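# Thread ring frame down over mast onto low bars

## Task

Guide the ring frame down around the free-standing mast until it rests flat on the low bars, with the mast still standing upright on its plate; then release the frame and move the hands away.

## Robot and tools

Robots: three identical i2rt Big YAM arms named arm1, arm2 and arm3, each with six joints, a five-fingered right hand and a wrist camera. Two fixed room cameras, cam_high and cam_low, also exist. Foot (base_link) poses in the scene frame, metres, quaternion wxyz: arm1 at (+1.493, -0.005, +0.826), quat (+0.001, +0.006, -0.001, +1.000); arm2 at (-0.748, +1.292, +0.775), quat (+0.856, +0.000, -0.004, -0.517); arm3 at (-0.748, -1.293, +0.800), quat (+0.854, +0.003, +0.001, +0.520). Each foot faces its own +x. The scene frame has its origin on the floor with +z up; every pose is expressed in it. Reach is about 1.07 m from the joint1 axis.

move: the main call. Its keys are arm1, arm2, arm3 (each an object holding only that robot's part) and cameras. An arm left out receives nothing new but may keep pushing toward an older target. Inside an arm's object:
- joints: a map of absolute targets by name. joint1_rad -2.879..2.879 (yaw about the foot, positive counter-clockwise seen from above, 0 along the foot's +x); joint2_rad 0..3.141 (shoulder, 0 = upper arm back and about level, larger lifts then reaches forward); joint3_rad 0..3.019 (elbow, 0 folded, larger opens); joint4_rad -1.692..1.57 (hand pitch, positive tips fingers up); joint5_rad -1.57..1.57 (hand sideways, positive to the arm's right); joint6_rad -2.094..2.094 (hand roll, positive clockwise viewed from behind). Finger keys hand_little, hand_ring, hand_middle, hand_index, hand_thumb_bend run -1 (curled) to +1 (straight); hand_thumb_turn -1 (opposite the fingers) to +1 (beside the palm). hand_force_limit (-1..1, maps to roughly 0..10 N at a fingertip, 0..15 N for the thumb motors) and hand_speed (-0.96..1; near zero at -1, full at +0.48 and above) are settings, not motions.
- target: one list of seven numbers [x, y, z, qw, qx, qy, qz], an absolute hand-point pose in metres in the scene frame, in the same form as the printed hand line. The hand travels a straight path from its current hand_target toward it. When target is given, joints may only carry the hand_ keys.
- speed: top path speed, 0.002..0.5 m/s (default 0.25), only allowed with target; rotation is capped at twice that value in rad/s.
- min_time_s: 0.1..8 s, a floor on how long that arm's joint motions take.
All motions in one call start together; all hand paths finish together, paced by the slowest. Paths last 0.5..10 s and an action at most 15 s. Each step, the commanded pose is clipped to 100 mm and 20 degrees from the measured hand; expect the hand to lag, overshoot speed near full stretch, and end a centimetre or more off. Paths do not avoid objects or other arms. An unknown key makes a call invalid; an out-of-range value gets it refused, and a refusal (or a stop during a call) cancels the later move, wait and finished_scene calls of that reply.

cameras: list of names from arm1_cam_wrist, arm2_cam_wrist, arm3_cam_wrist, cam_high, cam_low, or all; [] for none. A move with no arm part returns full state and all images.

wait: seconds 0..10, commands nothing, returns state (cameras optional as in move). zoom_image: camera plus region [x0, y0, x1, y1] in pixels from the top-left of the newest image of that camera, at most 504 by 504. show_instructions: no arguments, shows the reference pages. finished_scene: ends the scene for good; the result must hold without the robots.

Reading results: the move line lists each arm that was sent motion with done or its worst status (e.g. time_out). joint_status and hand_status report how each motion ended: off_target (resting away, maybe still pushing), time_out (joints keep a nearby target and push; send the reported position to relax), not_followed (a safety check withheld it; the arm may keep trying until given new targets), limit_stop_at_motor_heat. 'pose unreachable' or 'joint command not followed' means the self/inter-arm check blocked it. on_its_own lists uncommanded behaviour; its 'held at' values are targets. Arms under 'as last shown' were not commanded and show old lines. hand is the measured hand-point pose; hand_target is where the held joint targets put it. Joint velocities in rad/s ('within noise' when still). Torques are in joint order, include gravity, and joints 3 and 4 wrap at ±28 N m. hand_stopped_by gives six words (little, ring, middle, index, thumb_bend, thumb_turn): moving, target, force, stalled, fault. The *_load_n values are fingertip forces in N, positive when pushed open; a lost grip shows as loads near 0.

Hand geometry: the hand point sits 0.045 m ahead of the palm; its +z runs along straight fingers, +y out of the palm, +x across toward the little finger. With joints 1, 5, 6 at 0 and the hand level forward, palm faces down, thumb on the left. Straight fingers extend 0.06..0.07 m past the point. A thumb turned in front wraps objects about 0.035..0.065 m thick; handles down to about 0.025 m. A wrist bracket on the little-finger side juts 0.10 m across and can snag. Wrist camera near joint6 -1.3 gives an upright view.

Gripping: a finger motor starts only when its target changes by at least 0.002 and stops at the target or when load hits hand_force_limit. Forces start at limit 0 and speed -0.8, so set a limit before closing. For a soft grip use hand_speed -0.94 or lower. To squeeze harder, raise the limit and send a more-closed target; to release, send a more-open one.

Avoid: any firm contact between two robots (closing a hand on another's fingers counts) — it can end the scene; hard hits on fixed or heavy things; dropping or releasing moving parts; knocking the frame or mast off the work area or to the floor or tipping the mast; long stretched or blocked pushing, which heats motors (MOTOR HOT past 85 °C, arm collapses at 100 °C for 30..60 s). Loose objects may occasionally get nudged. The scene keeps running while you compose replies, holding the last command.

Each tool is called after "Emit:" as a command line: name --argument value for each argument, lists and objects as JSON in quotes; but a table of rows of numbers goes row by row, as --pt "numbers of a row", without its own name.

Reference images:

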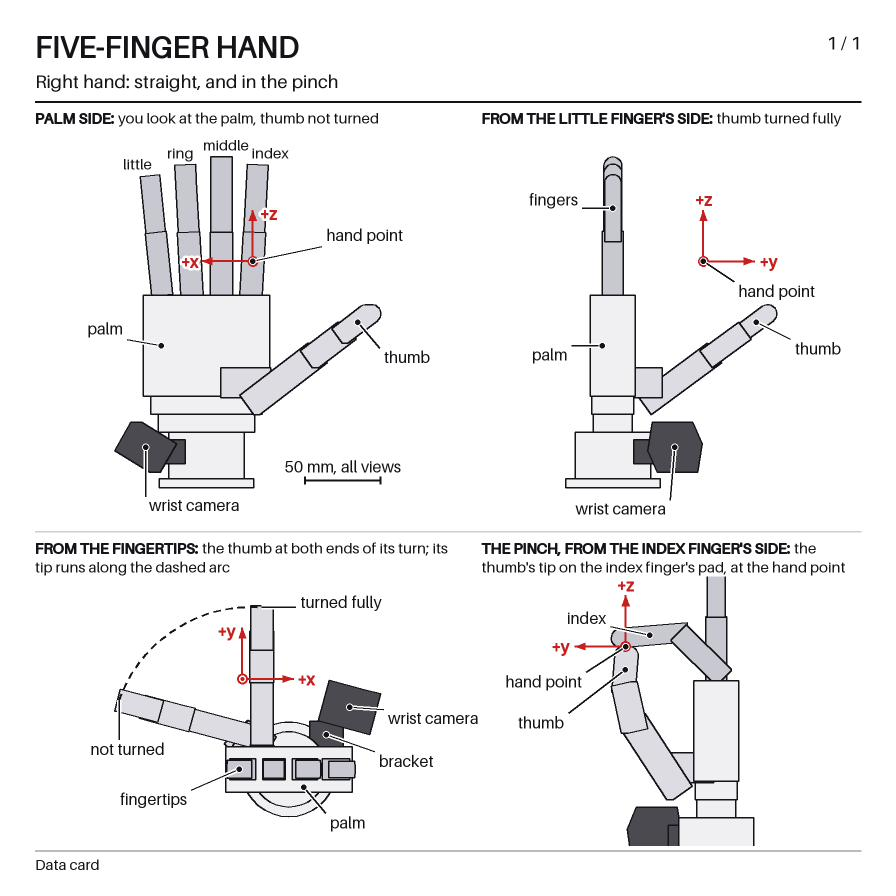

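## Session

Emit:
move

Scene clock: 0.00 s.
Joint torques (N m): no reading
Heat: arm1: hottest joint1_rad 38 °C; arm2: hottest joint4_rad 32 °C; arm3: hottest joint4_rad 35 °C.
Joint velocities: within noise
arm1.joint_positions: joint1_rad=-0.150 joint2_rad=+0.538 joint3_rad=+1.357 joint4_rad=-1.213 joint5_rad=+0.284 joint6_rad=-1.353 hand_little=+1.000 hand_ring=+1.000 hand_middle=+1.000 hand_index=+1.000 hand_thumb_turn=+1.000 hand_thumb_bend=+1.000 hand_force_limit=+0.000 hand_speed=-0.800
arm1.joint_status: not commanded
arm1.hand_stopped_by: target,target,target,target,target,target
arm1.little_load_n: 0.0
arm1.ring_load_n: 0.0
arm1.middle_load_n: 0.0
arm1.index_load_n: 0.0
arm1.thumb_bend_load_n: 0.0
arm1.thumb_turn_load_n: 0.0
arm1.hand: x=+1.3148 y=+0.1281 z=+1.3562 quat_wxyz=(-0.558, +0.229, +0.792, +0.100) (m; scene frame)
arm1.hand_target: x=+1.3176 y=+0.1277 z=+1.3656 quat_wxyz=(-0.567, +0.229, +0.785, +0.099) (m; scene frame)
arm1.hand_status: not commanded
arm2.joint_positions: joint1_rad=-0.341 joint2_rad=+0.582 joint3_rad=+1.417 joint4_rad=-1.457 joint5_rad=-0.212 joint6_rad=-1.168 hand_little=+1.000 hand_ring=+1.000 hand_middle=+1.000 hand_index=+1.000 hand_thumb_turn=+1.000 hand_thumb_bend=+1.000 hand_force_limit=+0.000 hand_speed=-0.800
arm2.joint_status: not commanded
arm2.hand_stopped_by: target,target,target,target,target,target
arm2.little_load_n: 0.0
arm2.ring_load_n: 0.0
arm2.middle_load_n: 0.0
arm2.index_load_n: 0.0
arm2.thumb_bend_load_n: 0.0
arm2.thumb_turn_load_n: -0.5
arm2.hand: x=-0.7264 y=+1.1054 z=+1.2536 quat_wxyz=(+0.139, +0.576, -0.671, +0.446) (m; scene frame)
arm2.hand_target: x=-0.7266 y=+1.1060 z=+1.2640 quat_wxyz=(+0.146, +0.573, -0.666, +0.455) (m; scene frame)
arm2.hand_status: not commanded
arm3.joint_positions: joint1_rad=+0.092 joint2_rad=+0.591 joint3_rad=+1.357 joint4_rad=-1.530 joint5_rad=+0.231 joint6_rad=-1.004 hand_little=+1.000 hand_ring=+1.000 hand_middle=+1.000 hand_index=+1.000 hand_thumb_turn=+1.000 hand_thumb_bend=+1.000 hand_force_limit=+0.000 hand_speed=-0.800
arm3.joint_status: not commanded
arm3.hand_stopped_by: target,target,target,target,target,target
arm3.little_load_n: 0.0
arm3.ring_load_n: 0.0
arm3.middle_load_n: 0.0
arm3.index_load_n: 0.0
arm3.thumb_bend_load_n: 0.0
arm3.thumb_turn_load_n: 0.0
arm3.hand: x=-0.6116 y=-1.1711 z=+1.2442 quat_wxyz=(-0.234, +0.884, +0.235, +0.329) (m; scene frame)
arm3.hand_target: x=-0.6117 y=-1.1714 z=+1.2524 quat_wxyz=(-0.242, +0.880, +0.232, +0.335) (m; scene frame)
arm3.hand_status: not commanded
pictures: arm1_cam_wrist, arm2_cam_wrist, arm3_cam_wrist, cam_high, cam_low

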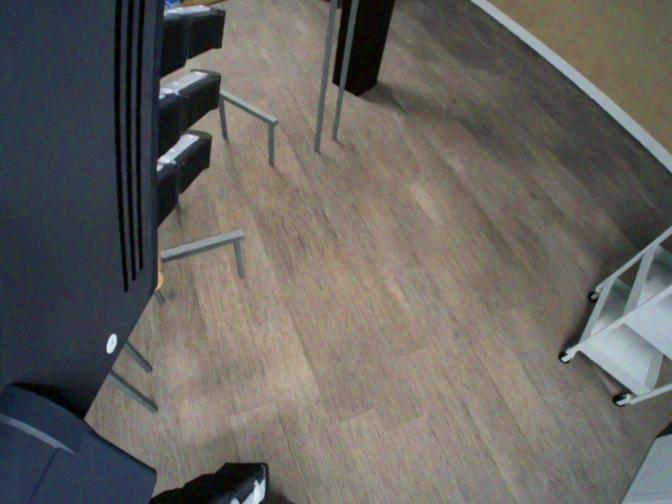

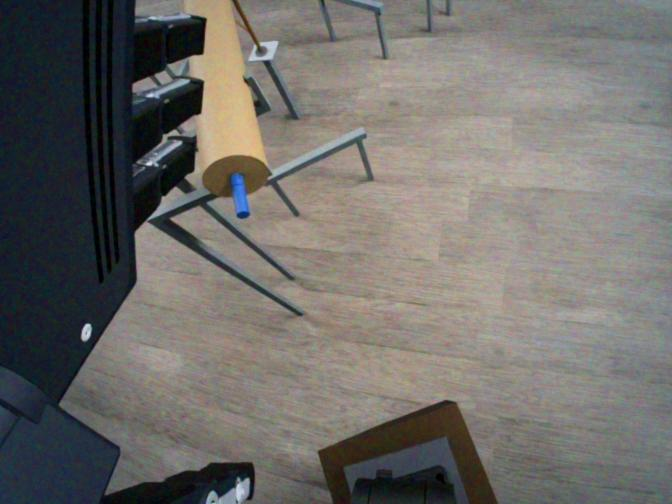

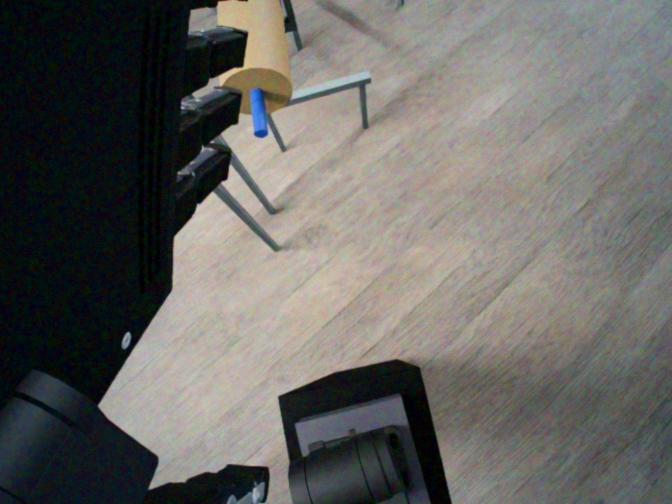

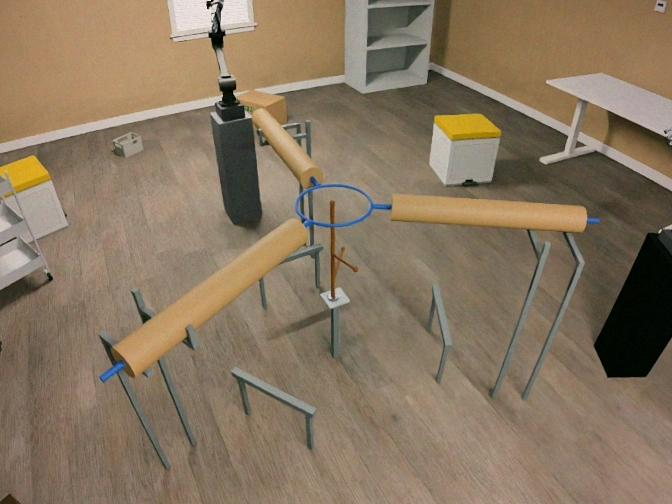

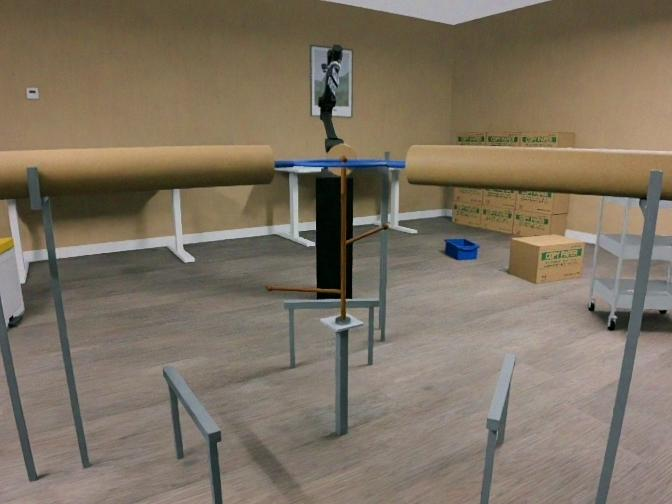

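Emit:
zoom_image --camera "cam_high" --region '[220, 80, 460, 260]'

Emit:
zoom_image --camera "cam_high" --region '[220, 220, 460, 400]'

Emit:
zoom_image --camera "cam_low" --region '[220, 130, 460, 310]'

Emit:
zoom_image --camera "cam_low" --region '[200, 250, 500, 475]'

Emit:
zoom_image --camera "arm2_cam_wrist" --region '[120, 0, 460, 255]'

Emit:
zoom_image --camera "arm3_cam_wrist" --region '[120, 0, 460, 255]'

Emit:
zoom_image --camera "arm1_cam_wrist" --region '[120, 0, 460, 255]'

Scaled by 2.100 from the camera's 672x504 image, which has a finer 960x720 frame.

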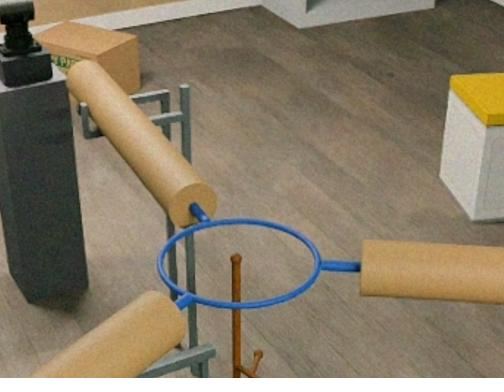

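Scaled by 2.100 from the camera's 672x504 image, which has a finer 960x720 frame.

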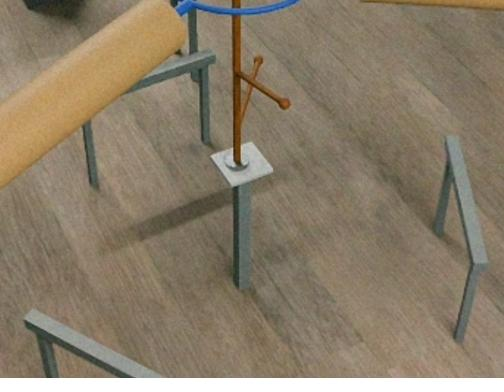

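Scaled by 2.100 from the camera's 672x504 image, which has a finer 960x720 frame.

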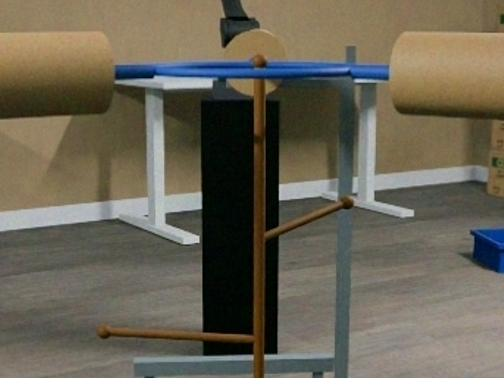

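Scaled by 1.680 from the camera's 672x504 image, which has a finer 960x720 frame.

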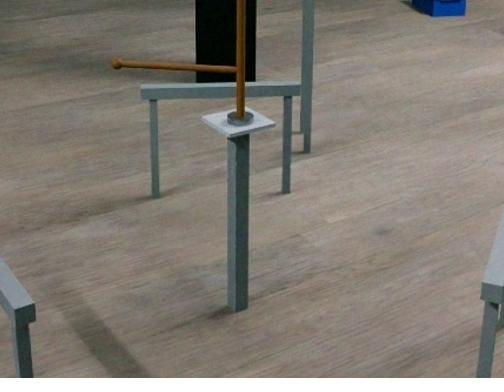

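Scaled by 1.482 from the camera's 672x504 image, which has a finer 960x720 frame.

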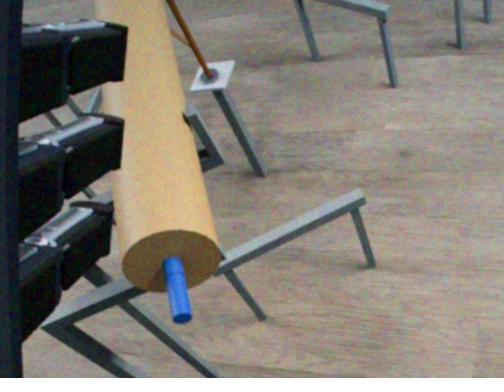

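Scaled by 1.482 from the camera's 672x504 image, which has a finer 960x720 frame.

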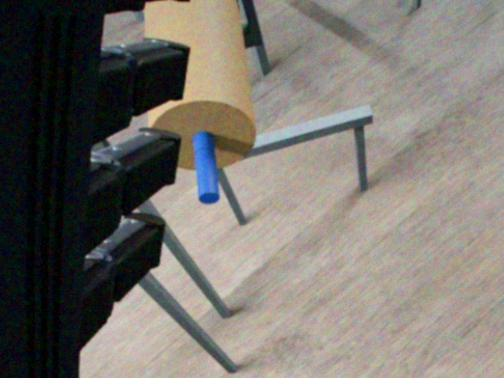

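Scaled by 1.482 from the camera's 672x504 image, which has a finer 960x720 frame.

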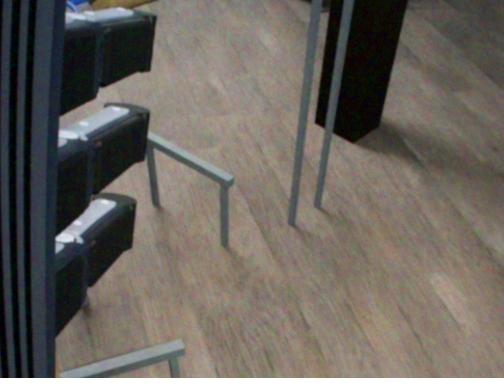

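Emit:
zoom_image --camera "cam_high" --region '[450, 170, 672, 410]'

Emit:
zoom_image --camera "cam_high" --region '[80, 200, 340, 480]'

Emit:
zoom_image --camera "cam_low" --region '[0, 130, 260, 504]'

Emit:
zoom_image --camera "cam_low" --region '[400, 130, 672, 504]'

Scaled by 2.100 from the camera's 672x504 image, which has a finer 960x720 frame.

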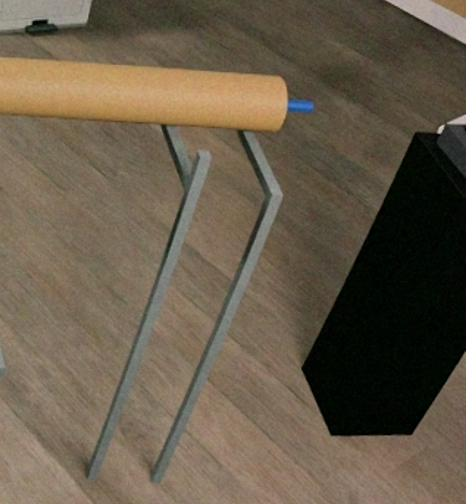

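Scaled by 1.800 from the camera's 672x504 image, which has a finer 960x720 frame.

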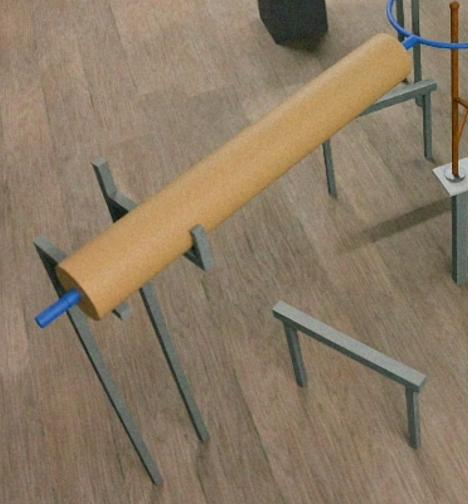

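Scaled by 1.348 from the camera's 672x504 image, which has a finer 960x720 frame.

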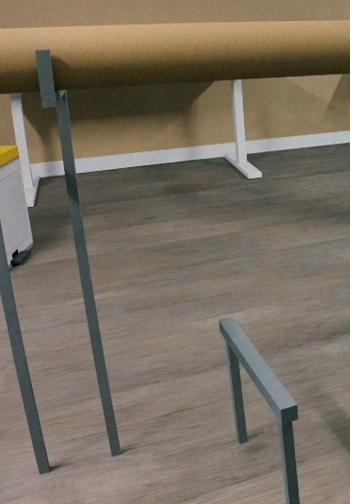

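Scaled by 1.348 from the camera's 672x504 image, which has a finer 960x720 frame.

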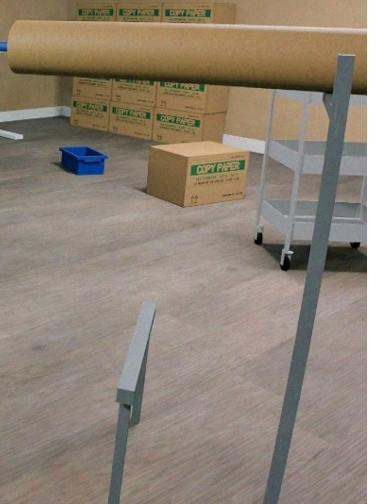

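Emit:
move --arm1 '{"joints":{"joint1_rad":0.03,"joint2_rad":1.65,"joint3_rad":1.66,"joint4_rad":-1.56,"joint5_rad":0.0,"joint6_rad":1.57,"hand_speed":0.0,"hand_thumb_turn":-1},"min_time_s":4}' --arm2 '{"joints":{"joint1_rad":0.04,"joint2_rad":1.65,"joint3_rad":1.66,"joint4_rad":-1.56,"joint5_rad":0.0,"joint6_rad":1.57,"hand_speed":0.0,"hand_thumb_turn":-1},"min_time_s":4}' --arm3 '{"joints":{"joint1_rad":-0.05,"joint2_rad":1.65,"joint3_rad":1.66,"joint4_rad":-1.56,"joint5_rad":0.0,"joint6_rad":1.57,"hand_speed":0.0,"hand_thumb_turn":-1},"min_time_s":4}' --cameras '["all"]'

Scene clock: 207.80 s.
Joint torques (N m): arm1=[0.44 -13.63 11.69 -0.38 -0.12 0.15] | arm2=[0.67 -15.38 11.71 -0.43 0.06 0.17] | arm3=[0.09 -16.32 12.07 0.17 -0.2 0.01]
Heat: arm1: hottest joint3_rad 39 °C; arm2: hottest joint3_rad 36 °C; arm3: hottest joint3_rad 39 °C.
move: arm1 done; arm2 done; arm3 done
Joint velocities: within noise
arm1.joint_positions: joint1_rad=+0.022 joint2_rad=+1.633 joint3_rad=+1.616 joint4_rad=-1.553 joint5_rad=+0.003 joint6_rad=+1.560 hand_little=+1.000 hand_ring=+1.000 hand_middle=+1.000 hand_index=+1.000 hand_thumb_turn=-1.000 hand_thumb_bend=+1.000 hand_force_limit=+0.000 hand_speed=+0.000
arm1.joint_status: all done
arm1.hand_stopped_by: target,target,target,target,target,target
arm1.little_load_n: 0.0
arm1.ring_load_n: 0.0
arm1.middle_load_n: 0.0
arm1.index_load_n: 0.0
arm1.thumb_bend_load_n: 0.0
arm1.thumb_turn_load_n: 0.0
arm1.hand: x=+0.9717 y=-0.0750 z=+1.0614 quat_wxyz=(-0.003, +1.000, +0.015, -0.006) (m; scene frame)
arm1.hand_target: x=+0.9600 y=-0.0799 z=+1.0711 quat_wxyz=(-0.001, +1.000, +0.014, -0.016) (m; scene frame)
arm1.hand_status: not commanded
arm2.joint_positions: joint1_rad=+0.033 joint2_rad=+1.641 joint3_rad=+1.611 joint4_rad=-1.551 joint5_rad=-0.003 joint6_rad=+1.559 hand_little=+1.000 hand_ring=+1.000 hand_middle=+1.000 hand_index=+1.000 hand_thumb_turn=-1.000 hand_thumb_bend=+1.000 hand_force_limit=+0.000 hand_speed=+0.000
arm2.joint_status: all done
arm2.hand_stopped_by: target,target,target,target,target,target
arm2.little_load_n: 0.0
arm2.ring_load_n: 0.0
arm2.middle_load_n: 0.0
arm2.index_load_n: -0.5
arm2.thumb_bend_load_n: 0.0
arm2.thumb_turn_load_n: 0.0
arm2.hand: x=-0.4375 y=+0.8667 z=+1.0028 quat_wxyz=(+0.000, -0.498, -0.867, -0.004) (m; scene frame)
arm2.hand_target: x=-0.4289 y=+0.8575 z=+1.0186 quat_wxyz=(-0.014, -0.499, -0.866, +0.005) (m; scene frame)
arm2.hand_status: not commanded
arm3.joint_positions: joint1_rad=-0.041 joint2_rad=+1.644 joint3_rad=+1.614 joint4_rad=-1.553 joint5_rad=+0.003 joint6_rad=+1.558 hand_little=+1.000 hand_ring=+1.000 hand_middle=+1.000 hand_index=+1.000 hand_thumb_turn=-1.000 hand_thumb_bend=+1.000 hand_force_limit=+0.000 hand_speed=+0.000
arm3.joint_status: all done
arm3.hand_stopped_by: target,target,target,target,target,target
arm3.little_load_n: 0.0
arm3.ring_load_n: 0.0
arm3.middle_load_n: 0.0
arm3.index_load_n: 0.0
arm3.thumb_bend_load_n: 0.0
arm3.thumb_turn_load_n: 0.0
arm3.hand: x=-0.5386 y=-0.8068 z=+1.0244 quat_wxyz=(+0.006, +0.509, -0.861, +0.001) (m; scene frame)
arm3.hand_target: x=-0.5283 y=-0.7985 z=+1.0399 quat_wxyz=(-0.008, +0.499, -0.866, -0.008) (m; scene frame)
arm3.hand_status: not commanded
pictures: arm1_cam_wrist, arm2_cam_wrist, arm3_cam_wrist, cam_high, cam_low

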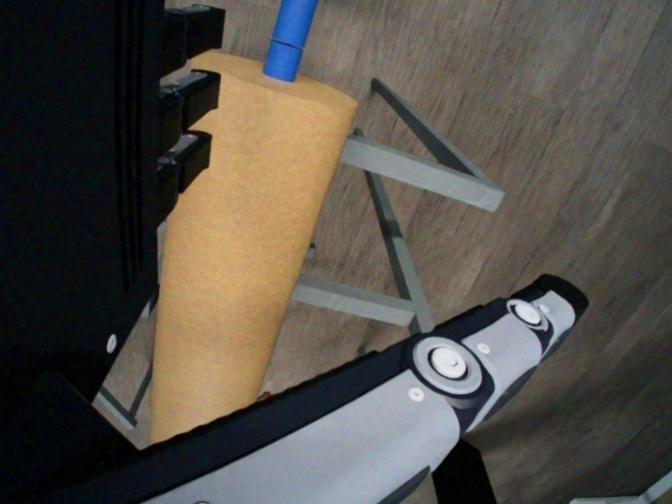

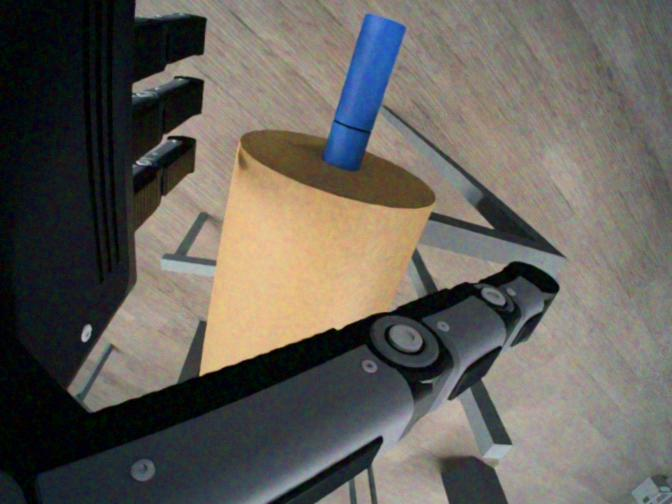

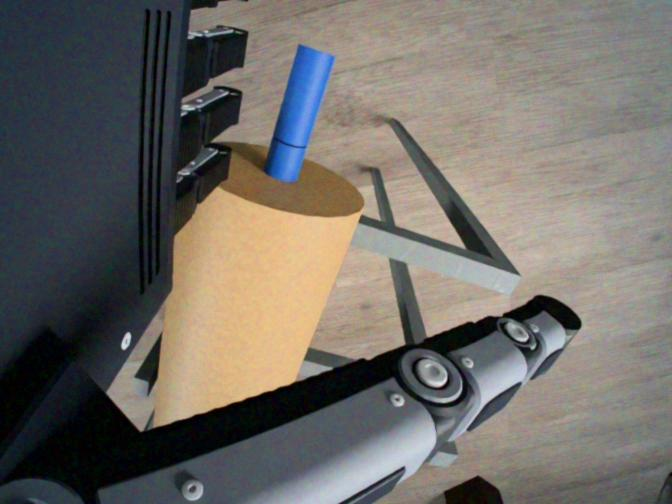

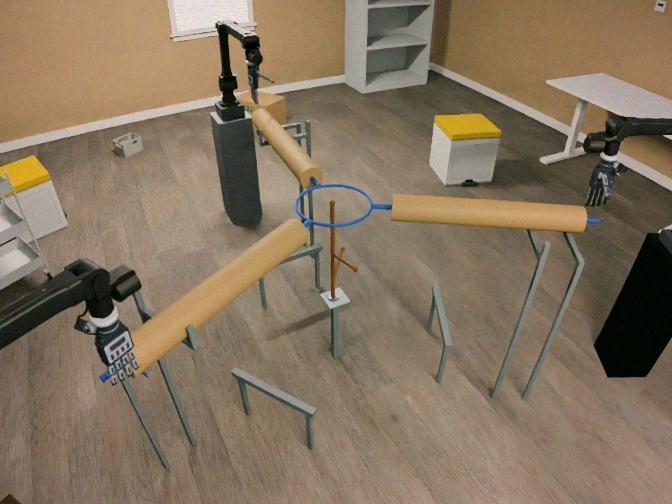

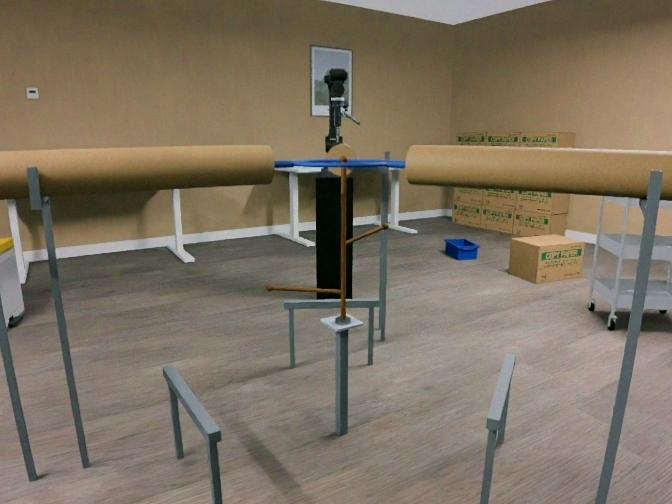

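Emit:
move --arm1 '{"target":[1.0205,-0.0581,0.96,0,0.9997,-0.0262,0]}' --arm2 '{"target":[-0.4149,0.8947,0.96,0,0.5225,0.8526,0]}' --arm3 '{"target":[-0.5339,-0.8025,0.96,0,0.4772,-0.8788,0]}' --cameras '["all"]'

Scene clock: 257.30 s.
Joint torques (N m): arm1=[-0.91 -11.99 8.39 0.29 0.05 0.11] | arm2=[0.09 -18.02 7.75 0.17 -0.05 0.17] | arm3=[0.85 -15.74 7.6 0.88 0.01 0.03]
Heat: arm1: hottest joint3_rad 41 °C; arm2: hottest joint3_rad 41 °C; arm3: hottest joint3_rad 41 °C.
move: arm1 done; arm2 off_target; arm3 done
Joint velocities: within noise
arm1.joint_positions: joint1_rad=-0.001 joint2_rad=+1.530 joint3_rad=+1.232 joint4_rad=-1.287 joint5_rad=-0.003 joint6_rad=+1.600 hand_little=+1.000 hand_ring=+1.000 hand_middle=+1.000 hand_index=+1.000 hand_thumb_turn=-1.000 hand_thumb_bend=+1.000 hand_force_limit=+0.000 hand_speed=+0.000
arm1.joint_status: not commanded
arm1.hand_stopped_by: target,target,target,target,target,target
arm1.little_load_n: 0.0
arm1.ring_load_n: 0.0
arm1.middle_load_n: 0.0
arm1.index_load_n: 0.0
arm1.thumb_bend_load_n: 0.0
arm1.thumb_turn_load_n: 0.0
arm1.hand: x=+1.0263 y=-0.0630 z=+0.9626 quat_wxyz=(+0.000, +1.000, -0.017, +0.001) (m; scene frame)
arm1.hand_target: x=+1.0207 y=-0.0581 z=+0.9600 quat_wxyz=(+0.000, +1.000, -0.026, +0.000) (m; scene frame)
arm1.hand_status: done (0.008 m and 1.1 deg from the pose sent, 0.114 m and 4.7 deg at the start)
arm2.joint_positions: joint1_rad=+0.105 joint2_rad=+1.633 joint3_rad=+1.457 joint4_rad=-1.438 joint5_rad=+0.005 joint6_rad=+1.682 hand_little=+1.000 hand_ring=+1.000 hand_middle=+1.000 hand_index=+1.000 hand_thumb_turn=-1.000 hand_thumb_bend=+1.000 hand_force_limit=+0.000 hand_speed=+0.000
arm2.joint_status: not commanded
arm2.hand_stopped_by: target,target,target,target,target,target
arm2.little_load_n: 0.0
arm2.ring_load_n: -0.5
arm2.middle_load_n: 0.0
arm2.index_load_n: 0.0
arm2.thumb_bend_load_n: 0.0
arm2.thumb_turn_load_n: 0.0
arm2.hand: x=-0.4176 y=+0.8955 z=+0.9469 quat_wxyz=(+0.016, -0.519, -0.854, -0.007) (m; scene frame)
arm2.hand_target: x=-0.4149 y=+0.8949 z=+0.9600 quat_wxyz=(+0.000, -0.522, -0.853, +0.000) (m; scene frame)
arm2.hand_status: off_target (0.013 m and 2.1 deg from the pose sent, 0.056 m and 3.3 deg at the start)
arm3.joint_positions: joint1_rad=-0.041 joint2_rad=+1.648 joint3_rad=+1.469 joint4_rad=-1.384 joint5_rad=+0.004 joint6_rad=+1.619 hand_little=+1.000 hand_ring=+1.000 hand_middle=+1.000 hand_index=+1.000 hand_thumb_turn=-1.000 hand_thumb_bend=+1.000 hand_force_limit=+0.000 hand_speed=+0.000
arm3.joint_status: not commanded
arm3.hand_stopped_by: target,target,target,target,target,target
arm3.little_load_n: 0.0
arm3.ring_load_n: 0.0
arm3.middle_load_n: 0.0
arm3.index_load_n: 0.0
arm3.thumb_bend_load_n: -0.5
arm3.thumb_turn_load_n: 0.0
arm3.hand: x=-0.5349 y=-0.8040 z=+0.9676 quat_wxyz=(-0.003, +0.482, -0.876, -0.003) (m; scene frame)
arm3.hand_target: x=-0.5339 y=-0.8026 z=+0.9600 quat_wxyz=(+0.000, +0.477, -0.879, +0.000) (m; scene frame)
arm3.hand_status: done (0.008 m and 0.8 deg from the pose sent, 0.065 m and 4.2 deg at the start)
pictures: arm1_cam_wrist, arm2_cam_wrist, arm3_cam_wrist, cam_high, cam_low

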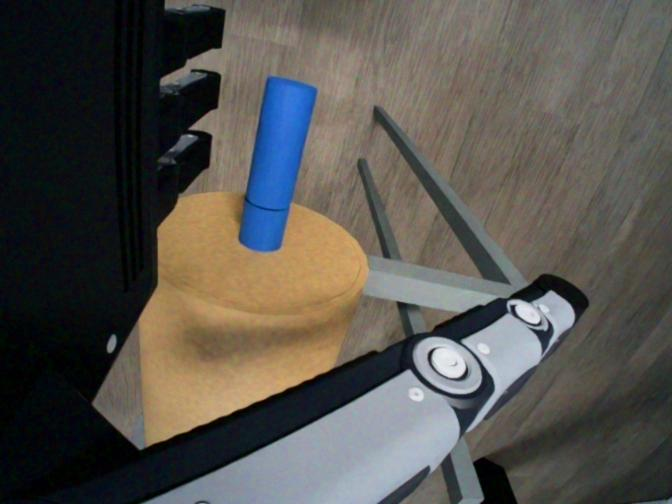

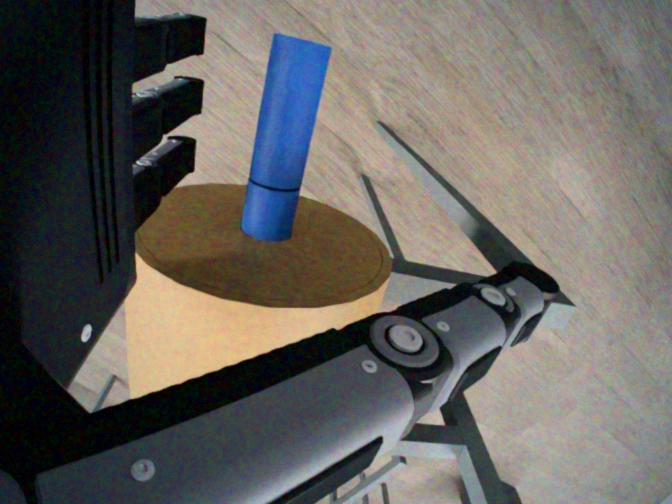

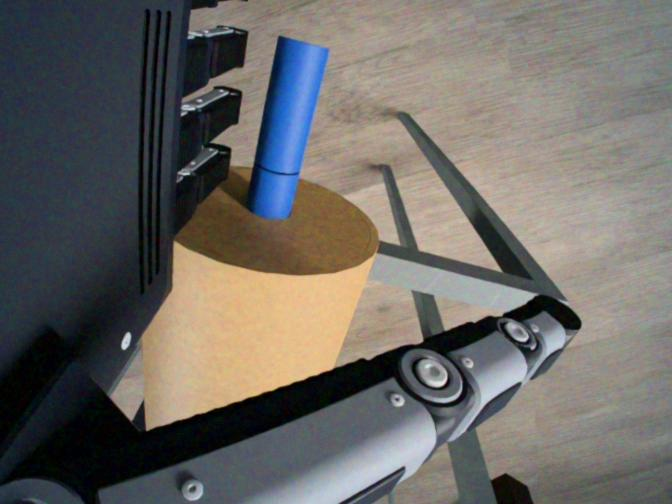

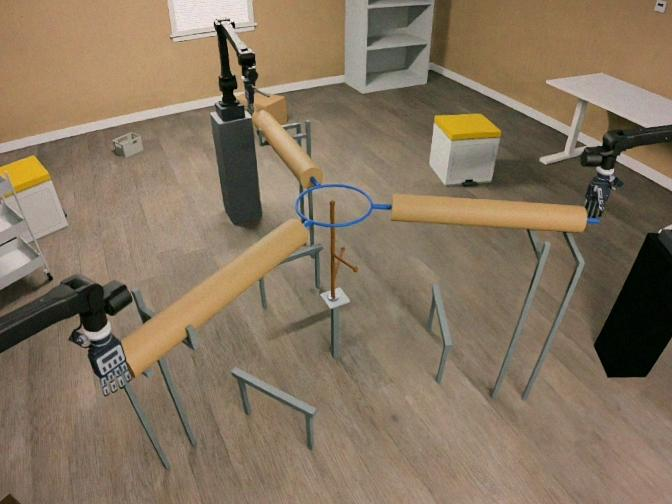

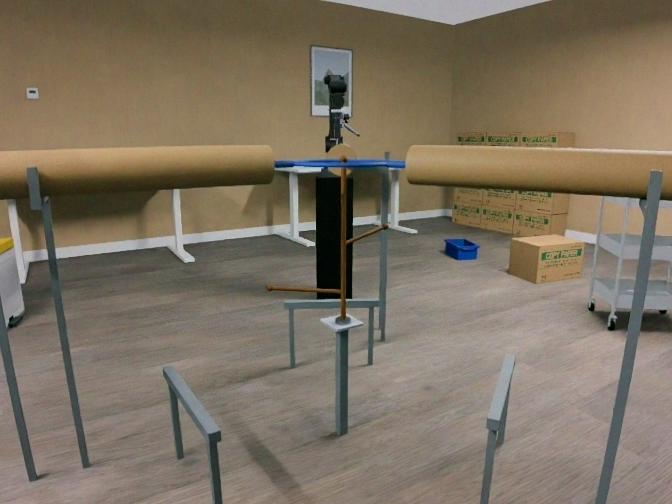

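Emit:
move --arm1 '{"target":[1.007,-0.051,0.905,0,0.9997,-0.0262,0],"speed":0.1}' --arm2 '{"target":[-0.4167,0.8893,0.915,0,0.5225,0.8526,0],"speed":0.1}' --arm3 '{"target":[-0.5286,-0.8035,0.91,0,0.4772,-0.8788,0],"speed":0.1}' --cameras '["arm1_cam_wrist","arm2_cam_wrist","arm3_cam_wrist"]'

Scene clock: 270.97 s.
Joint torques (N m): arm1=[-0.91 -11.93 7.62 0.32 0.05 -0.04] | arm2=[-0.26 -14.86 7.57 0.24 -0.04 0.06] | arm3=[0.03 -16.15 7.43 0.87 0.01 -0.07]
Heat: arm1: hottest joint3_rad 42 °C; arm2: hottest joint3_rad 39 °C; arm3: hottest joint3_rad 41 °C.
move: arm1 done; arm2 done; arm3 done
Joint velocities: within noise
arm1.joint_positions: joint1_rad=-0.017 joint2_rad=+1.606 joint3_rad=+1.185 joint4_rad=-1.150 joint5_rad=-0.003 joint6_rad=+1.600 hand_little=+1.000 hand_ring=+1.000 hand_middle=+1.000 hand_index=+1.000 hand_thumb_turn=-1.000 hand_thumb_bend=+1.000 hand_force_limit=+0.000 hand_speed=+0.000
arm1.joint_status: not commanded
arm1.hand_stopped_by: target,target,target,target,target,target
arm1.little_load_n: 0.0
arm1.ring_load_n: 0.0
arm1.middle_load_n: 0.0
arm1.index_load_n: 0.0
arm1.thumb_bend_load_n: 0.0
arm1.thumb_turn_load_n: 0.0
arm1.hand: x=+1.0086 y=-0.0554 z=+0.9143 quat_wxyz=(+0.000, +1.000, -0.024, -0.006) (m; scene frame)
arm1.hand_target: x=+1.0073 y=-0.0510 z=+0.9051 quat_wxyz=(+0.000, +1.000, -0.026, +0.000) (m; scene frame)
arm1.hand_status: done (0.010 m and 0.7 deg from the pose sent, 0.062 m and 1.1 deg at the start)
arm2.joint_positions: joint1_rad=+0.105 joint2_rad=+1.633 joint3_rad=+1.377 joint4_rad=-1.325 joint5_rad=+0.005 joint6_rad=+1.682 hand_little=+1.000 hand_ring=+1.000 hand_middle=+1.000 hand_index=+1.000 hand_thumb_turn=-1.000 hand_thumb_bend=+1.000 hand_force_limit=+0.000 hand_speed=+0.000
arm2.joint_status: not commanded
arm2.hand_stopped_by: target,target,target,target,target,target
arm2.little_load_n: 0.0
arm2.ring_load_n: 0.0
arm2.middle_load_n: 0.0
arm2.index_load_n: 0.0
arm2.thumb_bend_load_n: 0.0
arm2.thumb_turn_load_n: 0.0
arm2.hand: x=-0.4161 y=+0.8933 z=+0.9184 quat_wxyz=(+0.001, -0.520, -0.854, +0.000) (m; scene frame)
arm2.hand_target: x=-0.4167 y=+0.8894 z=+0.9151 quat_wxyz=(+0.000, -0.522, -0.853, +0.000) (m; scene frame)
arm2.hand_status: done (0.005 m and 0.4 deg from the pose sent, 0.033 m and 2.1 deg at the start)
arm3.joint_positions: joint1_rad=-0.041 joint2_rad=+1.686 joint3_rad=+1.380 joint4_rad=-1.260 joint5_rad=+0.004 joint6_rad=+1.619 hand_little=+1.000 hand_ring=+1.000 hand_middle=+1.000 hand_index=+1.000 hand_thumb_turn=-1.000 hand_thumb_bend=+1.000 hand_force_limit=+0.000 hand_speed=+0.000
arm3.joint_status: not commanded
arm3.hand_stopped_by: target,target,target,target,target,target
arm3.little_load_n: 0.0
arm3.ring_load_n: 0.0
arm3.middle_load_n: 0.0
arm3.index_load_n: 0.0
arm3.thumb_bend_load_n: 0.0
arm3.thumb_turn_load_n: 0.0
arm3.hand: x=-0.5341 y=-0.8020 z=+0.9170 quat_wxyz=(-0.002, +0.482, -0.876, -0.003) (m; scene frame)
arm3.hand_target: x=-0.5287 y=-0.8036 z=+0.9101 quat_wxyz=(+0.000, +0.477, -0.879, +0.000) (m; scene frame)
arm3.hand_status: done (0.009 m and 0.7 deg from the pose sent, 0.058 m and 0.8 deg at the start)
pictures: arm1_cam_wrist, arm2_cam_wrist, arm3_cam_wrist

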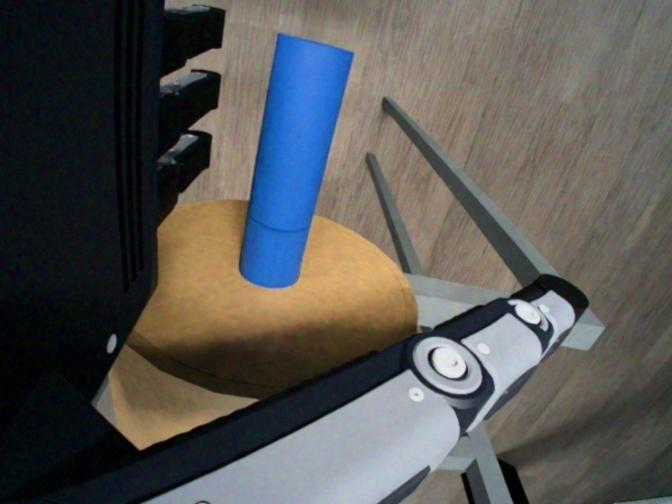

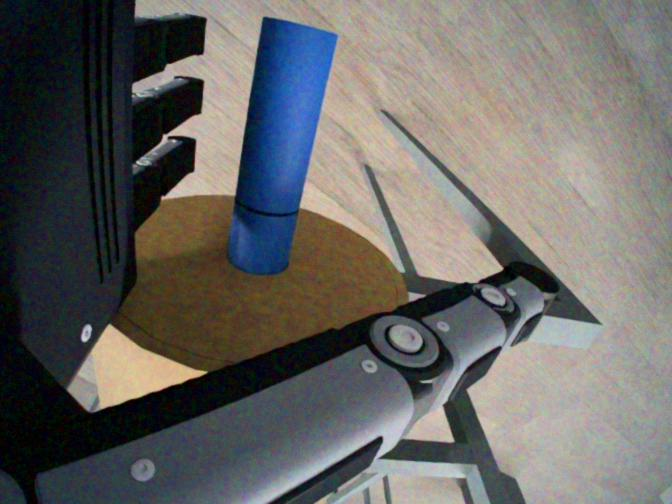

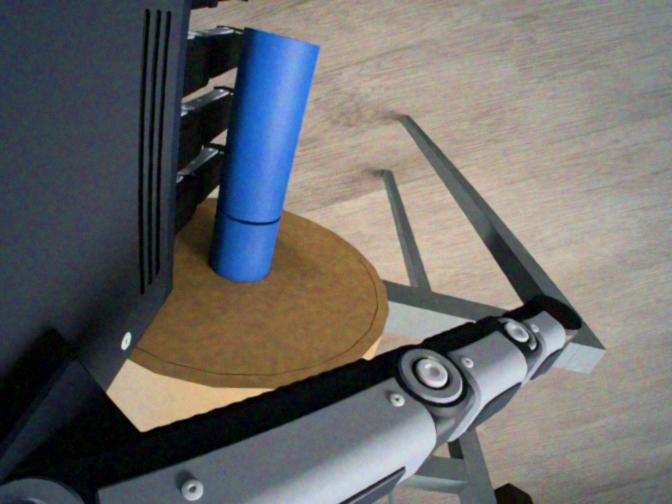

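Emit:
move --arm1 '{"target":[0.992,-0.050,0.858,0,0.9997,-0.0262,0],"speed":0.1}' --arm2 '{"target":[-0.412,0.881,0.860,0,0.5225,0.8526,0],"speed":0.1}' --arm3 '{"target":[-0.507,-0.803,0.858,0,0.4772,-0.8788,0],"speed":0.1}' --cameras '["arm1_cam_wrist","arm2_cam_wrist","arm3_cam_wrist"]'

Scene clock: 289.77 s.
Joint torques (N m): arm1=[-0.97 -11.34 7.8 1.29 0.06 -0.04] | arm2=[-0.32 -13.39 7.8 0.94 -0.03 0.04] | arm3=[-0.44 -14.33 7.86 2.17 0.02 -0.11]
Heat: arm1: hottest joint3_rad 42 °C; arm2: hottest joint3_rad 38 °C; arm3: hottest joint3_rad 41 °C.
move: arm1 off_target; arm2 off_target; arm3 off_target
Joint velocities: within noise
arm1.joint_positions: joint1_rad=-0.017 joint2_rad=+1.682 joint3_rad=+1.159 joint4_rad=-1.061 joint5_rad=-0.003 joint6_rad=+1.599 hand_little=+1.000 hand_ring=+1.000 hand_middle=+1.000 hand_index=+1.000 hand_thumb_turn=-1.000 hand_thumb_bend=+1.000 hand_force_limit=+0.000 hand_speed=+0.000
arm1.joint_status: not commanded
arm1.hand_stopped_by: target,target,target,target,target,target
arm1.little_load_n: 0.0
arm1.ring_load_n: 0.0
arm1.middle_load_n: 0.0
arm1.index_load_n: 0.0
arm1.thumb_bend_load_n: 0.0
arm1.thumb_turn_load_n: 0.0
arm1.hand: x=+1.0012 y=-0.0552 z=+0.8721 quat_wxyz=(+0.000, +1.000, -0.024, +0.001) (m; scene frame)
arm1.hand_target: x=+0.9926 y=-0.0500 z=+0.8584 quat_wxyz=(+0.000, +1.000, -0.026, +0.000) (m; scene frame)
arm1.hand_status: off_target (0.018 m and 0.3 deg from the pose sent, 0.059 m and 0.7 deg at the start)
arm2.joint_positions: joint1_rad=+0.105 joint2_rad=+1.680 joint3_rad=+1.305 joint4_rad=-1.213 joint5_rad=+0.005 joint6_rad=+1.682 hand_little=+1.000 hand_ring=+1.000 hand_middle=+1.000 hand_index=+1.000 hand_thumb_turn=-1.000 hand_thumb_bend=+1.000 hand_force_limit=+0.000 hand_speed=+0.000
arm2.joint_status: not commanded
arm2.hand_stopped_by: target,target,target,target,target,target
arm2.little_load_n: 0.0
arm2.ring_load_n: 0.0
arm2.middle_load_n: 0.0
arm2.index_load_n: 0.0
arm2.thumb_bend_load_n: 0.0
arm2.thumb_turn_load_n: 0.0
arm2.hand: x=-0.4148 y=+0.8918 z=+0.8703 quat_wxyz=(+0.004, -0.520, -0.854, -0.002) (m; scene frame)
arm2.hand_target: x=-0.4123 y=+0.8814 z=+0.8603 quat_wxyz=(+0.000, -0.523, -0.853, +0.000) (m; scene frame)
arm2.hand_status: off_target (0.015 m and 0.6 deg from the pose sent, 0.060 m and 0.4 deg at the start)
arm3.joint_positions: joint1_rad=-0.071 joint2_rad=+1.738 joint3_rad=+1.330 joint4_rad=-1.172 joint5_rad=+0.004 joint6_rad=+1.586 hand_little=+1.000 hand_ring=+1.000 hand_middle=+1.000 hand_index=+1.000 hand_thumb_turn=-1.000 hand_thumb_bend=+1.000 hand_force_limit=+0.000 hand_speed=+0.000
arm3.joint_status: not commanded
arm3.hand_stopped_by: target,target,target,target,target,target
arm3.little_load_n: 0.0
arm3.ring_load_n: 0.0
arm3.middle_load_n: 0.0
arm3.index_load_n: 0.0
arm3.thumb_bend_load_n: -0.5
arm3.thumb_turn_load_n: 0.0
arm3.hand: x=-0.5208 y=-0.8084 z=+0.8735 quat_wxyz=(+0.004, +0.483, -0.876, +0.001) (m; scene frame)
arm3.hand_target: x=-0.5074 y=-0.8039 z=+0.8584 quat_wxyz=(+0.000, +0.477, -0.879, +0.000) (m; scene frame)
arm3.hand_status: off_target (0.021 m and 0.9 deg from the pose sent, 0.065 m and 0.7 deg at the start)
pictures: arm1_cam_wrist, arm2_cam_wrist, arm3_cam_wrist

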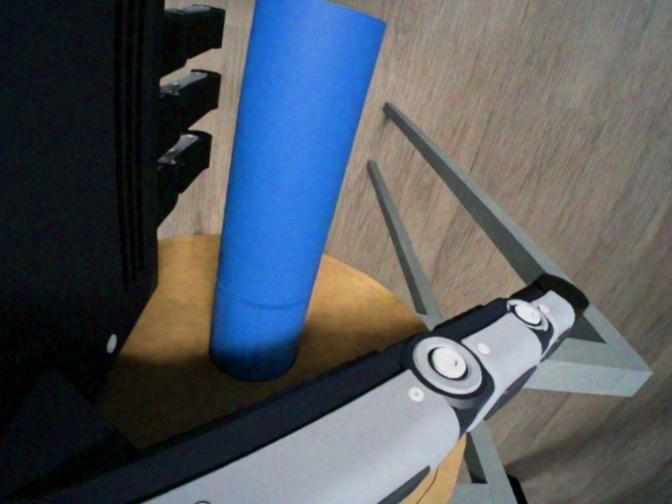

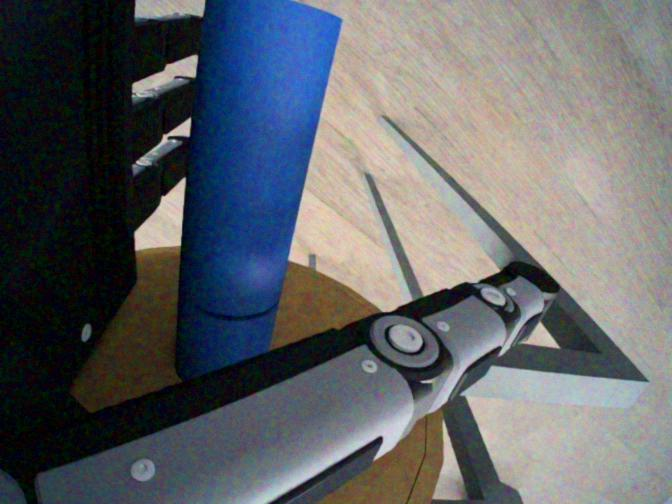

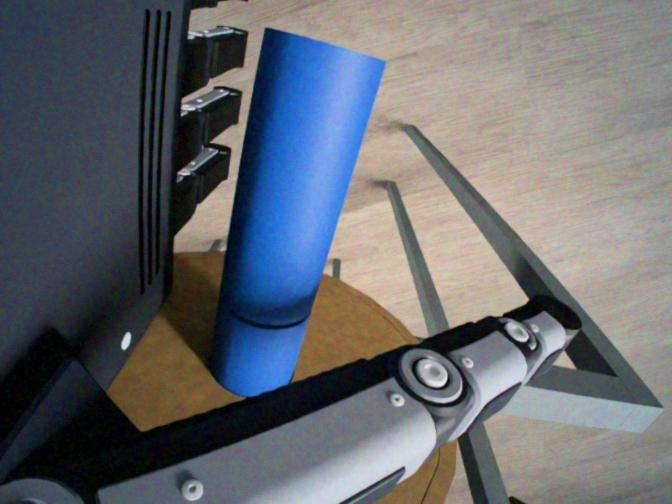

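Emit:
move --arm1 '{"target":[0.982,-0.049,0.856,0,0.9997,-0.0262,0],"speed":0.1}' --arm2 '{"target":[-0.4078,0.8725,0.858,0,0.5225,0.8526,0],"speed":0.1}' --arm3 '{"target":[-0.5009,-0.7938,0.856,0,0.4772,-0.8788,0],"speed":0.1}' --cameras '["arm1_cam_wrist","arm2_cam_wrist","arm3_cam_wrist"]'

Scene clock: 306.47 s.
Joint torques (N m): arm1=[-1.08 -11.34 9.78 1.09 0.06 -0.01] | arm2=[-0.62 -12.16 9.76 0.84 -0.03 0.01] | arm3=[-0.44 -13.04 10.58 1.91 0.02 -0.1]
Heat: arm1: hottest joint3_rad 42 °C; arm2: hottest joint3_rad 37 °C; arm3: hottest joint3_rad 40 °C.
move: arm1 off_target; arm2 off_target; arm3 off_target
Joint velocities: within noise
arm1.joint_positions: joint1_rad=-0.017 joint2_rad=+1.703 joint3_rad=+1.159 joint4_rad=-1.061 joint5_rad=-0.003 joint6_rad=+1.595 hand_little=+1.000 hand_ring=+1.000 hand_middle=+1.000 hand_index=+1.000 hand_thumb_turn=-1.000 hand_thumb_bend=+1.000 hand_force_limit=+0.000 hand_speed=+0.000
arm1.joint_status: not commanded
arm1.hand_stopped_by: target,target,target,target,target,target
arm1.little_load_n: 0.0
arm1.ring_load_n: 0.0
arm1.middle_load_n: 0.0
arm1.index_load_n: 0.0
arm1.thumb_bend_load_n: 0.0
arm1.thumb_turn_load_n: 0.0
arm1.hand: x=+1.0033 y=-0.0551 z=+0.8620 quat_wxyz=(+0.000, +1.000, -0.022, +0.011) (m; scene frame)
arm1.hand_target: x=+0.9830 y=-0.0487 z=+0.8565 quat_wxyz=(+0.000, +1.000, -0.026, +0.000) (m; scene frame)
arm1.hand_status: off_target (0.023 m and 1.4 deg from the pose sent, 0.026 m and 0.3 deg at the start)
arm2.joint_positions: joint1_rad=+0.105 joint2_rad=+1.688 joint3_rad=+1.305 joint4_rad=-1.213 joint5_rad=+0.005 joint6_rad=+1.681 hand_little=+1.000 hand_ring=+1.000 hand_middle=+1.000 hand_index=+1.000 hand_thumb_turn=-1.000 hand_thumb_bend=+1.000 hand_force_limit=+0.000 hand_speed=+0.000
arm2.joint_status: not commanded
arm2.hand_stopped_by: target,target,target,target,target,target
arm2.little_load_n: 0.0
arm2.ring_load_n: 0.0
arm2.middle_load_n: 0.0
arm2.index_load_n: 0.0
arm2.thumb_bend_load_n: 0.0
arm2.thumb_turn_load_n: 0.0
arm2.hand: x=-0.4150 y=+0.8921 z=+0.8665 quat_wxyz=(+0.008, -0.519, -0.855, -0.003) (m; scene frame)
arm2.hand_target: x=-0.4085 y=+0.8733 z=+0.8582 quat_wxyz=(+0.000, -0.522, -0.853, +0.000) (m; scene frame)
arm2.hand_status: off_target (0.023 m and 1.0 deg from the pose sent, 0.024 m and 0.6 deg at the start)
arm3.joint_positions: joint1_rad=-0.072 joint2_rad=+1.749 joint3_rad=+1.330 joint4_rad=-1.172 joint5_rad=+0.004 joint6_rad=+1.582 hand_little=+1.000 hand_ring=+1.000 hand_middle=+1.000 hand_index=+1.000 hand_thumb_turn=-1.000 hand_thumb_bend=+1.000 hand_force_limit=+0.000 hand_speed=+0.000
arm3.joint_status: not commanded
arm3.hand_stopped_by: target,target,target,target,target,target
arm3.little_load_n: 0.0
arm3.ring_load_n: 0.0
arm3.middle_load_n: 0.0
arm3.index_load_n: 0.0
arm3.thumb_bend_load_n: 0.0
arm3.thumb_turn_load_n: 0.0
arm3.hand: x=-0.5209 y=-0.8094 z=+0.8678 quat_wxyz=(+0.009, +0.485, -0.875, +0.004) (m; scene frame)
arm3.hand_target: x=-0.5015 y=-0.7953 z=+0.8564 quat_wxyz=(+0.000, +0.477, -0.879, +0.000) (m; scene frame)
arm3.hand_status: off_target (0.028 m and 1.5 deg from the pose sent, 0.030 m and 0.9 deg at the start)
pictures: arm1_cam_wrist, arm2_cam_wrist, arm3_cam_wrist

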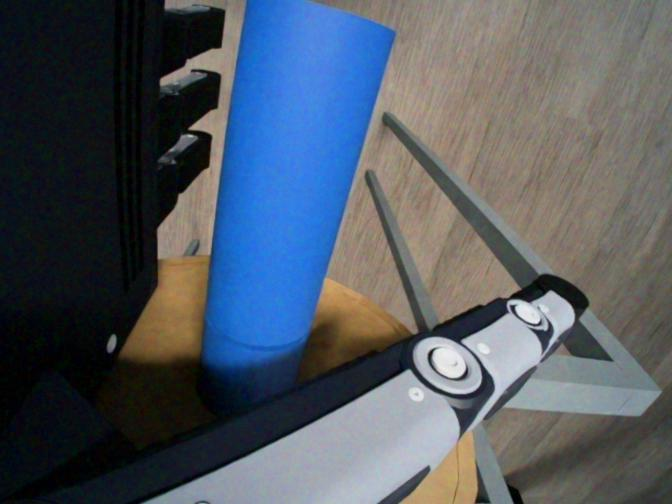

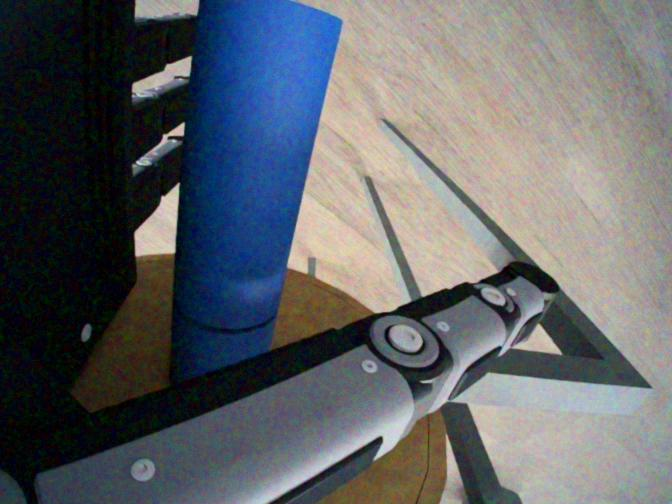

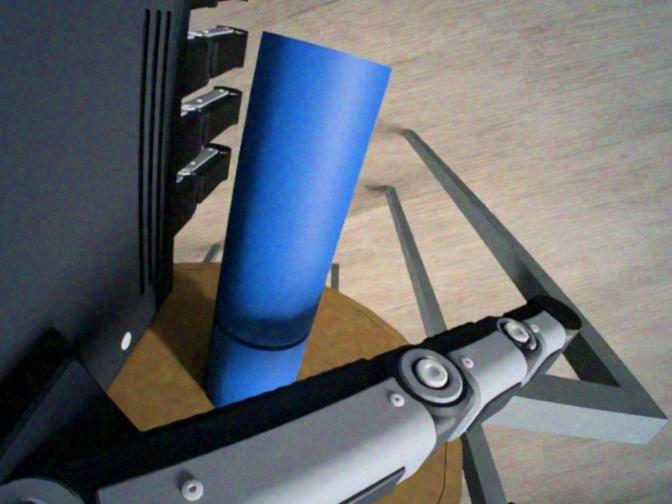

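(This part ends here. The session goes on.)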